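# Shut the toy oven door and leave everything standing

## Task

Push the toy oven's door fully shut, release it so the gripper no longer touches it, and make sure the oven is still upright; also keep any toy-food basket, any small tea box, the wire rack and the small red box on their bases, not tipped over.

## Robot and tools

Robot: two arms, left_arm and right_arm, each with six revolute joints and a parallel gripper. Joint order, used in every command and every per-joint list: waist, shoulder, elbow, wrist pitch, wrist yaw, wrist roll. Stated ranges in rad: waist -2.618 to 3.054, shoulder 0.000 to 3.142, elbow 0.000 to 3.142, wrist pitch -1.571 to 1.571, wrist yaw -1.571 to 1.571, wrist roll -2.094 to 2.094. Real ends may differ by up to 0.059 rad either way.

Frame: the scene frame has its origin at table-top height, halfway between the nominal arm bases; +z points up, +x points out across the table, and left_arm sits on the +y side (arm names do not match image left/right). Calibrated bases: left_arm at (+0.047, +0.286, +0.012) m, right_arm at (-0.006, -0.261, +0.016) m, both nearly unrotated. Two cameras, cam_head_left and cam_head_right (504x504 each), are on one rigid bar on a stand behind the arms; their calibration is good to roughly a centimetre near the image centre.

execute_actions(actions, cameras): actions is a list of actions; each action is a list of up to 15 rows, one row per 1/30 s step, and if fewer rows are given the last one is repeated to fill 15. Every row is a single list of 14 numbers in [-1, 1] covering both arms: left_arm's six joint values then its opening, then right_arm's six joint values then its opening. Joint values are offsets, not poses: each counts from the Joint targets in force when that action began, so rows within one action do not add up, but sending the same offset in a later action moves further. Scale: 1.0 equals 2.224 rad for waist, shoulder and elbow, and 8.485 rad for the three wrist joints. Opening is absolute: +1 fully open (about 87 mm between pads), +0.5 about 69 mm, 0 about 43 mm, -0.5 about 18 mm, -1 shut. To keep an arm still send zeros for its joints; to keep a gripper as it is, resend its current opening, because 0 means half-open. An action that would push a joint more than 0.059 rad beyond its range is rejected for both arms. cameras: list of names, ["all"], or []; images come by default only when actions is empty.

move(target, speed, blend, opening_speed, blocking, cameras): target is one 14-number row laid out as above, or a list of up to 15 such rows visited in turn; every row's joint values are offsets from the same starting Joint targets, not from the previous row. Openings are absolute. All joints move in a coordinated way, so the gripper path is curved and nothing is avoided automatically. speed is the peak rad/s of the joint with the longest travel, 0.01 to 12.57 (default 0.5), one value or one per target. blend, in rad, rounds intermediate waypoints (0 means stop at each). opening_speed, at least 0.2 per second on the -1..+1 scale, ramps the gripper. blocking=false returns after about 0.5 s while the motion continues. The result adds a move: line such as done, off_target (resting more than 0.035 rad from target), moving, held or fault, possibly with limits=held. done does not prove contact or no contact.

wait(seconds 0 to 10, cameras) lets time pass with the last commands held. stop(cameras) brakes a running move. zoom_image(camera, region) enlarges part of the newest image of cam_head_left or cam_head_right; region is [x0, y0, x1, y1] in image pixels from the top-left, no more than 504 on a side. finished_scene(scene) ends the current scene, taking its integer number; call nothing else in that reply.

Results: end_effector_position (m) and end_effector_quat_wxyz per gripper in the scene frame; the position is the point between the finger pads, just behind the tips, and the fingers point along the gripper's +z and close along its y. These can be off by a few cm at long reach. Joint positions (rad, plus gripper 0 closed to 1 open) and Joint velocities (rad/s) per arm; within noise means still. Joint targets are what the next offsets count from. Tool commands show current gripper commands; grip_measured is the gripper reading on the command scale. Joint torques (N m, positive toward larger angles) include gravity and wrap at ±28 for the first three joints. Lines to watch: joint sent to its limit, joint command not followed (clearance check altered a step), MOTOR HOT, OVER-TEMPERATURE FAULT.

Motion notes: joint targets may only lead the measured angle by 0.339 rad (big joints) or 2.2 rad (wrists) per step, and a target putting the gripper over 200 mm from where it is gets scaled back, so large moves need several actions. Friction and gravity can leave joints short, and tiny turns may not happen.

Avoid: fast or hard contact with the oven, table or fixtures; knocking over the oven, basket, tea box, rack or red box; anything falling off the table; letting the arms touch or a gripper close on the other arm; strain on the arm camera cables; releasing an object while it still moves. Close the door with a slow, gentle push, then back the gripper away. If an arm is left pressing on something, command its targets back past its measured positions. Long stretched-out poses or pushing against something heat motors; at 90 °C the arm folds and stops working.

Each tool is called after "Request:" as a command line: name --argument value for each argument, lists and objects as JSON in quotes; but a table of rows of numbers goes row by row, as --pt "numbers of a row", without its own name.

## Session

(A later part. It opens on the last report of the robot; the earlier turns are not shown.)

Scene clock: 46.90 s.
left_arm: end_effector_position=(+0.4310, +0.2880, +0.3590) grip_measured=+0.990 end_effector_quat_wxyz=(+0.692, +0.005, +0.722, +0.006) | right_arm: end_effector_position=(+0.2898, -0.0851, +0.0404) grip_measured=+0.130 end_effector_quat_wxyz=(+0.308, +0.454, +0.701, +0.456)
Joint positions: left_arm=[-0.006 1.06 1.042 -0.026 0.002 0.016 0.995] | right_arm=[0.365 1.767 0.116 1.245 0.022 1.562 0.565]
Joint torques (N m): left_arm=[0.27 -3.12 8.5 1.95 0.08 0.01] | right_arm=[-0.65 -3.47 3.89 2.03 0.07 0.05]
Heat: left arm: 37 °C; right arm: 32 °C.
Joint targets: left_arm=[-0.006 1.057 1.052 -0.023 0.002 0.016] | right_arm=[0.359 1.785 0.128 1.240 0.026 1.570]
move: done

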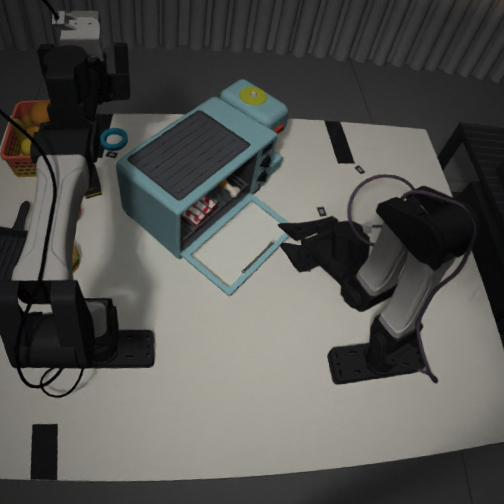

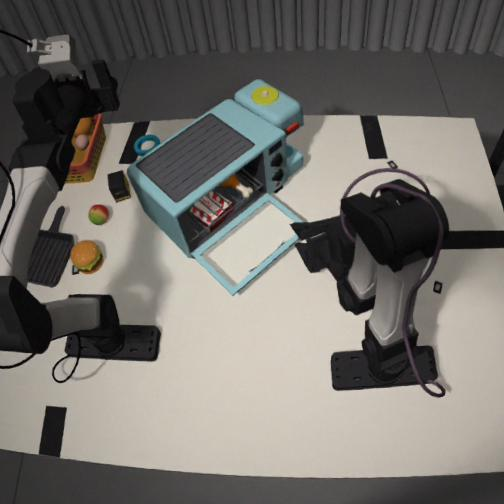

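Request:
move --pt "0 0 0 0 0 0 1 0 0.034 0.049 -0.004 0 0 0.13" --pt "0 0 0 0 0 0 1 0 -0.087 0.059 -0.038 0 0 0.13" --speed 0.3 --cameras '["all"]'

Request:
zoom_image --camera "cam_head_right" --region '[180, 130, 370, 300]'

Request:
zoom_image --camera "cam_head_left" --region '[180, 130, 370, 300]'

Scene clock: 49.70 s.
left_arm: end_effector_position=(+0.4310, +0.2880, +0.3590) grip_measured=+0.990 end_effector_quat_wxyz=(+0.692, +0.005, +0.722, +0.006) | right_arm: end_effector_position=(+0.3091, -0.0763, +0.0549) grip_measured=+0.130 end_effector_quat_wxyz=(+0.297, +0.461, +0.711, +0.440)
Joint positions: left_arm=[-0.006 1.06 1.042 -0.026 0.002 0.016 0.995] | right_arm=[0.365 1.616 0.237 0.929 0.022 1.563 0.565]
Joint torques (N m): left_arm=[0.24 -3.11 8.42 1.95 0.08 0.01] | right_arm=[-0.43 -7.83 6.32 1.99 0.12 0.05]
Heat: left arm: 37 °C; right arm: 33 °C.
Joint targets: left_arm=[-0.006 1.057 1.052 -0.023 0.002 0.016] | right_arm=[0.359 1.591 0.259 0.918 0.026 1.570]
move: done

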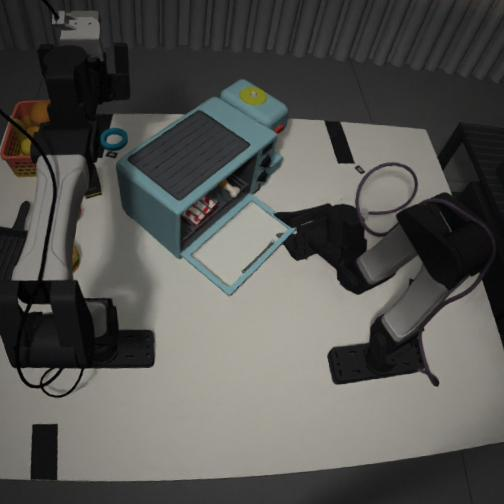

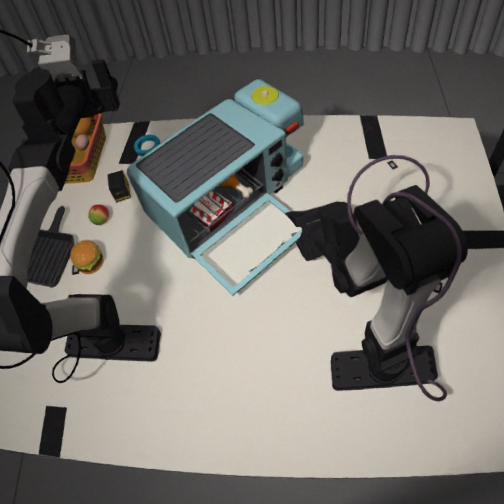

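Scaled by 2.653 from the camera's 504x504 image, which has a finer 720x720 frame.

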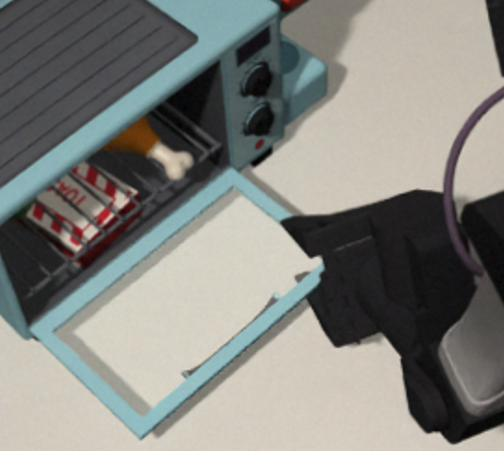

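Scaled by 2.653 from the camera's 504x504 image, which has a finer 720x720 frame.

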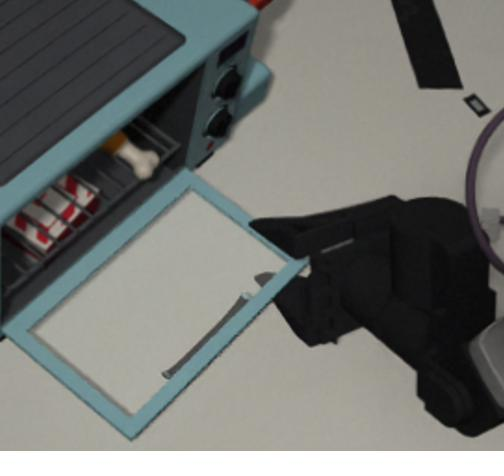

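Request:
move --pt "0 0 0 0 0 0 1 0.009 -0.0989 0.062 -0.0308 0 0 0.13" --pt "0 0 0 0 0 0 1 0.02 -0.0423 0.111 -0.0111 0 0 0.13" --speed 0.25 --blend 0.03 --cameras '["all"]'

Request:
zoom_image --camera "cam_head_right" --region '[180, 110, 370, 300]'

Request:
zoom_image --camera "cam_head_left" --region '[160, 110, 350, 300]'

Scene clock: 53.20 s.
left_arm: end_effector_position=(+0.4310, +0.2880, +0.3590) grip_measured=+0.990 end_effector_quat_wxyz=(+0.692, +0.005, +0.722, +0.006) | right_arm: end_effector_position=(+0.3573, -0.0393, +0.1673) grip_measured=+0.130 end_effector_quat_wxyz=(+0.343, +0.412, +0.656, +0.531)
Joint positions: left_arm=[-0.006 1.06 1.042 -0.026 0.002 0.016 0.995] | right_arm=[0.398 1.48 0.475 0.803 0.022 1.563 0.565]
Joint torques (N m): left_arm=[0.24 -3.12 8.44 1.95 0.07 0.01] | right_arm=[0.2 -4.53 8.4 2.46 0.06 -0.01]
Heat: left arm: 37 °C; right arm: 33 °C.
Joint targets: left_arm=[-0.006 1.057 1.052 -0.023 0.002 0.016] | right_arm=[0.403 1.497 0.506 0.823 0.026 1.570]
move: done

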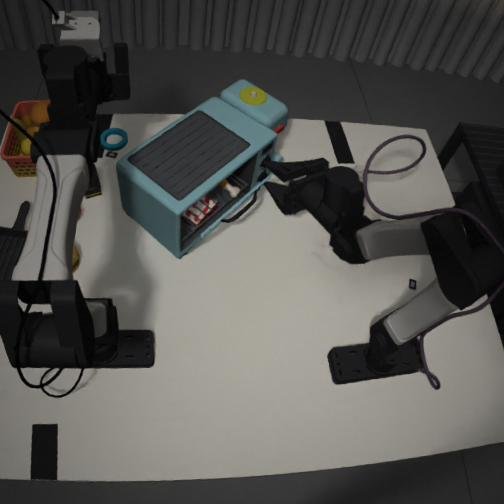

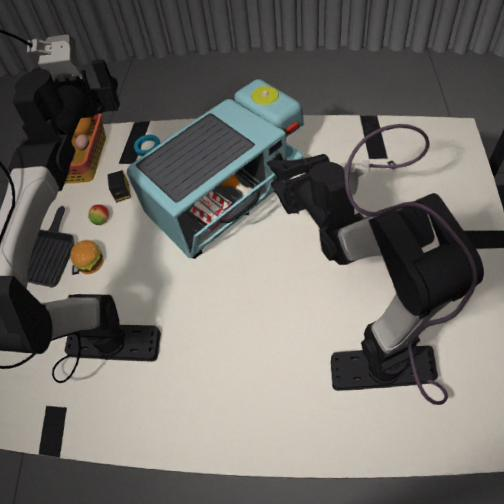

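Scaled by 2.653 from the camera's 504x504 image, which has a finer 720x720 frame.

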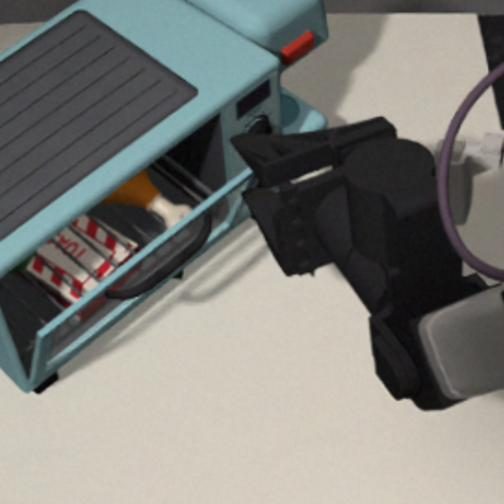

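Scaled by 2.653 from the camera's 504x504 image, which has a finer 720x720 frame.

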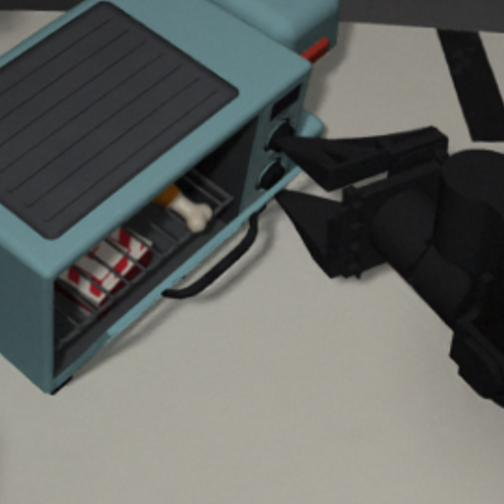

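Request:
move --pt "0 0 0 0 0 0 1 0.0065 0.102 0.0067 0.0428 0 0 0.13" --pt "0 0 0 0 0 0 1 0.013 0.235 0.042 0.0857 0 0 0.13" --speed 0.25 --blend 0.03 --cameras '["all"]'

Request:
zoom_image --camera "cam_head_right" --region '[180, 110, 370, 300]'

Request:
zoom_image --camera "cam_head_left" --region '[160, 110, 350, 300]'

Scene clock: 60.57 s.
left_arm: end_effector_position=(+0.4310, +0.2880, +0.3590) grip_measured=+0.990 end_effector_quat_wxyz=(+0.692, +0.005, +0.722, +0.006) | right_arm: end_effector_position=(+0.3932, -0.0095, +0.1480) grip_measured=+0.130 end_effector_quat_wxyz=(+0.380, +0.365, +0.588, +0.614)
Joint positions: left_arm=[-0.006 1.06 1.042 -0.026 0.002 0.016 0.995] | right_arm=[0.42 1.983 0.553 1.471 0.02 1.571 0.565]
Joint torques (N m): left_arm=[0.25 -3.1 8.44 1.96 0.08 0.01] | right_arm=[1.05 -5.23 7.77 3.11 0.05 0]
Motor temperatures (°C): left_arm=[25 27 38 33 27 29 29] | right_arm=[27 29 33 35 25 26 28]
Heat: left arm: 38 °C; right arm: 35 °C.
Joint targets: left_arm=[-0.006 1.057 1.052 -0.023 0.002 0.016] | right_arm=[0.432 2.020 0.600 1.551 0.027 1.570]
move: off_target (right_arm); right_arm: the wrist pitch is farthest, 0.079 rad from its target

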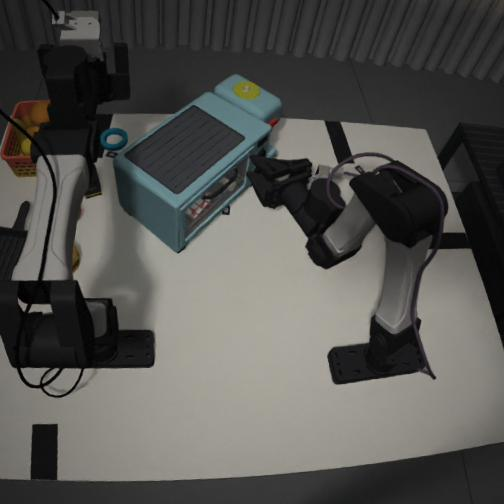

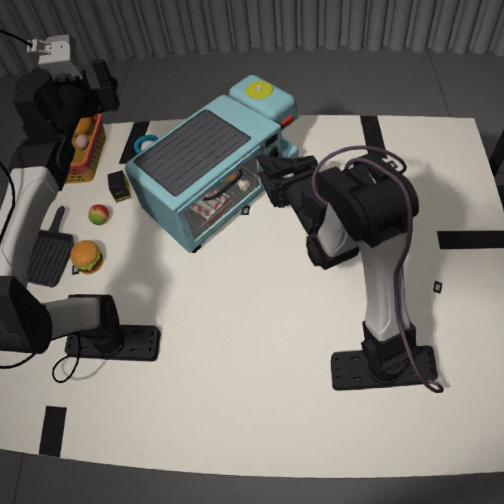

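Scaled by 2.653 from the camera's 504x504 image, which has a finer 720x720 frame.

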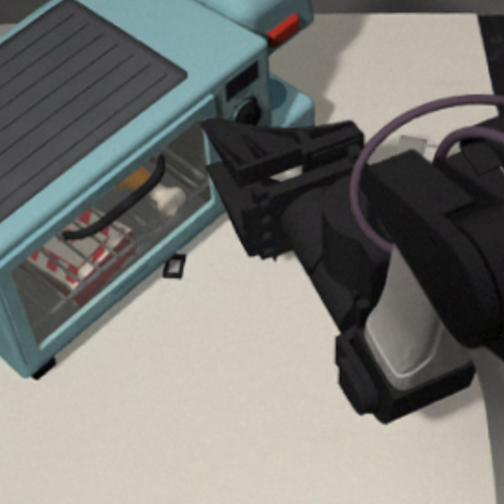

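Scaled by 2.653 from the camera's 504x504 image, which has a finer 720x720 frame.

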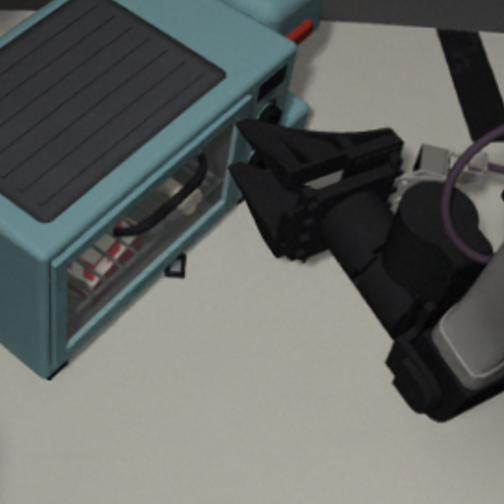

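Request:
move --pt "0 0 0 0 0 0 1 -0.02 -0.13 -0.13 -0.01 0 0 0.13" --pt "0 0 0 0 0 0 1 -0.2 -0.25 -0.13 -0.03 0 0 0.13" --speed 0.6 --blend 0.05 --cameras '["all"]'

Request:
zoom_image --camera "cam_head_right" --region '[150, 70, 320, 270]'

Request:
zoom_image --camera "cam_head_left" --region '[150, 70, 320, 270]'

Scene clock: 63.23 s.
left_arm: end_effector_position=(+0.4310, +0.2880, +0.3590) grip_measured=+0.990 end_effector_quat_wxyz=(+0.692, +0.005, +0.722, +0.006) | right_arm: end_effector_position=(+0.3895, -0.2022, +0.2271) grip_measured=+0.130 end_effector_quat_wxyz=(+0.525, +0.457, +0.469, +0.543)
Joint positions: left_arm=[-0.006 1.06 1.042 -0.026 0.002 0.016 0.995] | right_arm=[-0.009 1.483 0.323 1.302 0.023 1.571 0.565]
Joint torques (N m): left_arm=[0.24 -3.15 8.44 1.95 0.08 0.01] | right_arm=[-0.34 -7.28 4.44 2.13 0.03 -0.07]
Heat: left arm: 38 °C; right arm: 35 °C.
Joint targets: left_arm=[-0.006 1.057 1.052 -0.023 0.002 0.016] | right_arm=[-0.013 1.464 0.310 1.296 0.026 1.570]
move: done

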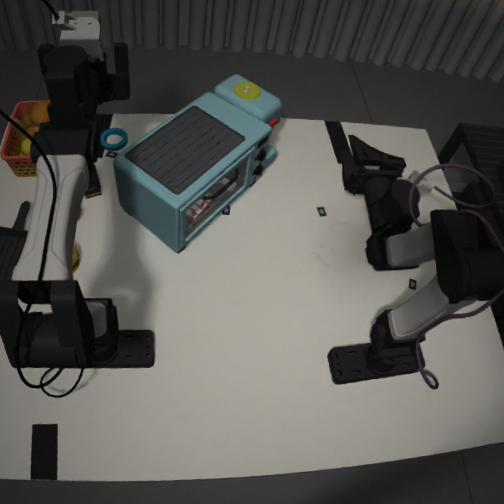

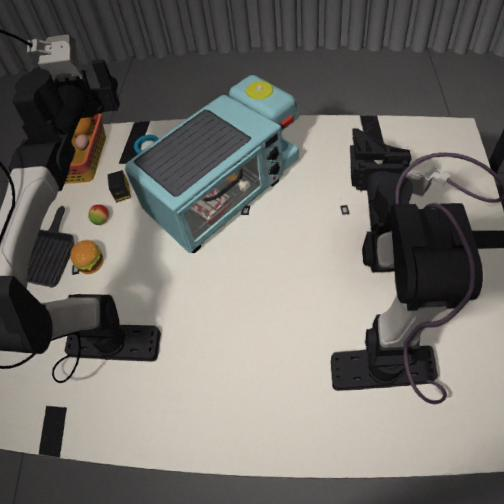

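Scaled by 2.520 from the camera's 504x504 image, which has a finer 720x720 frame.

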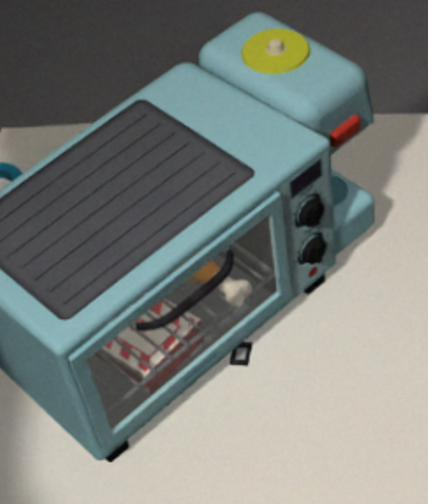

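Scaled by 2.520 from the camera's 504x504 image, which has a finer 720x720 frame.

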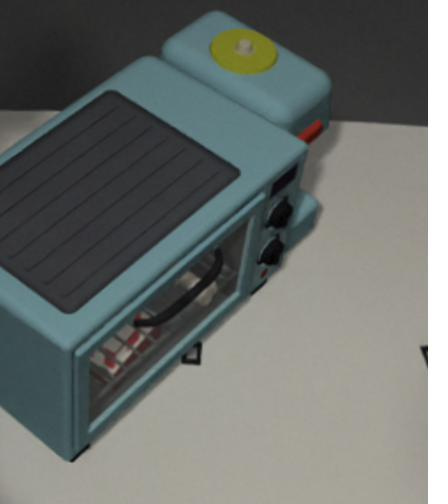

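Closed.

Request:
finished_scene --scene 2

The scene is finished: the task was done.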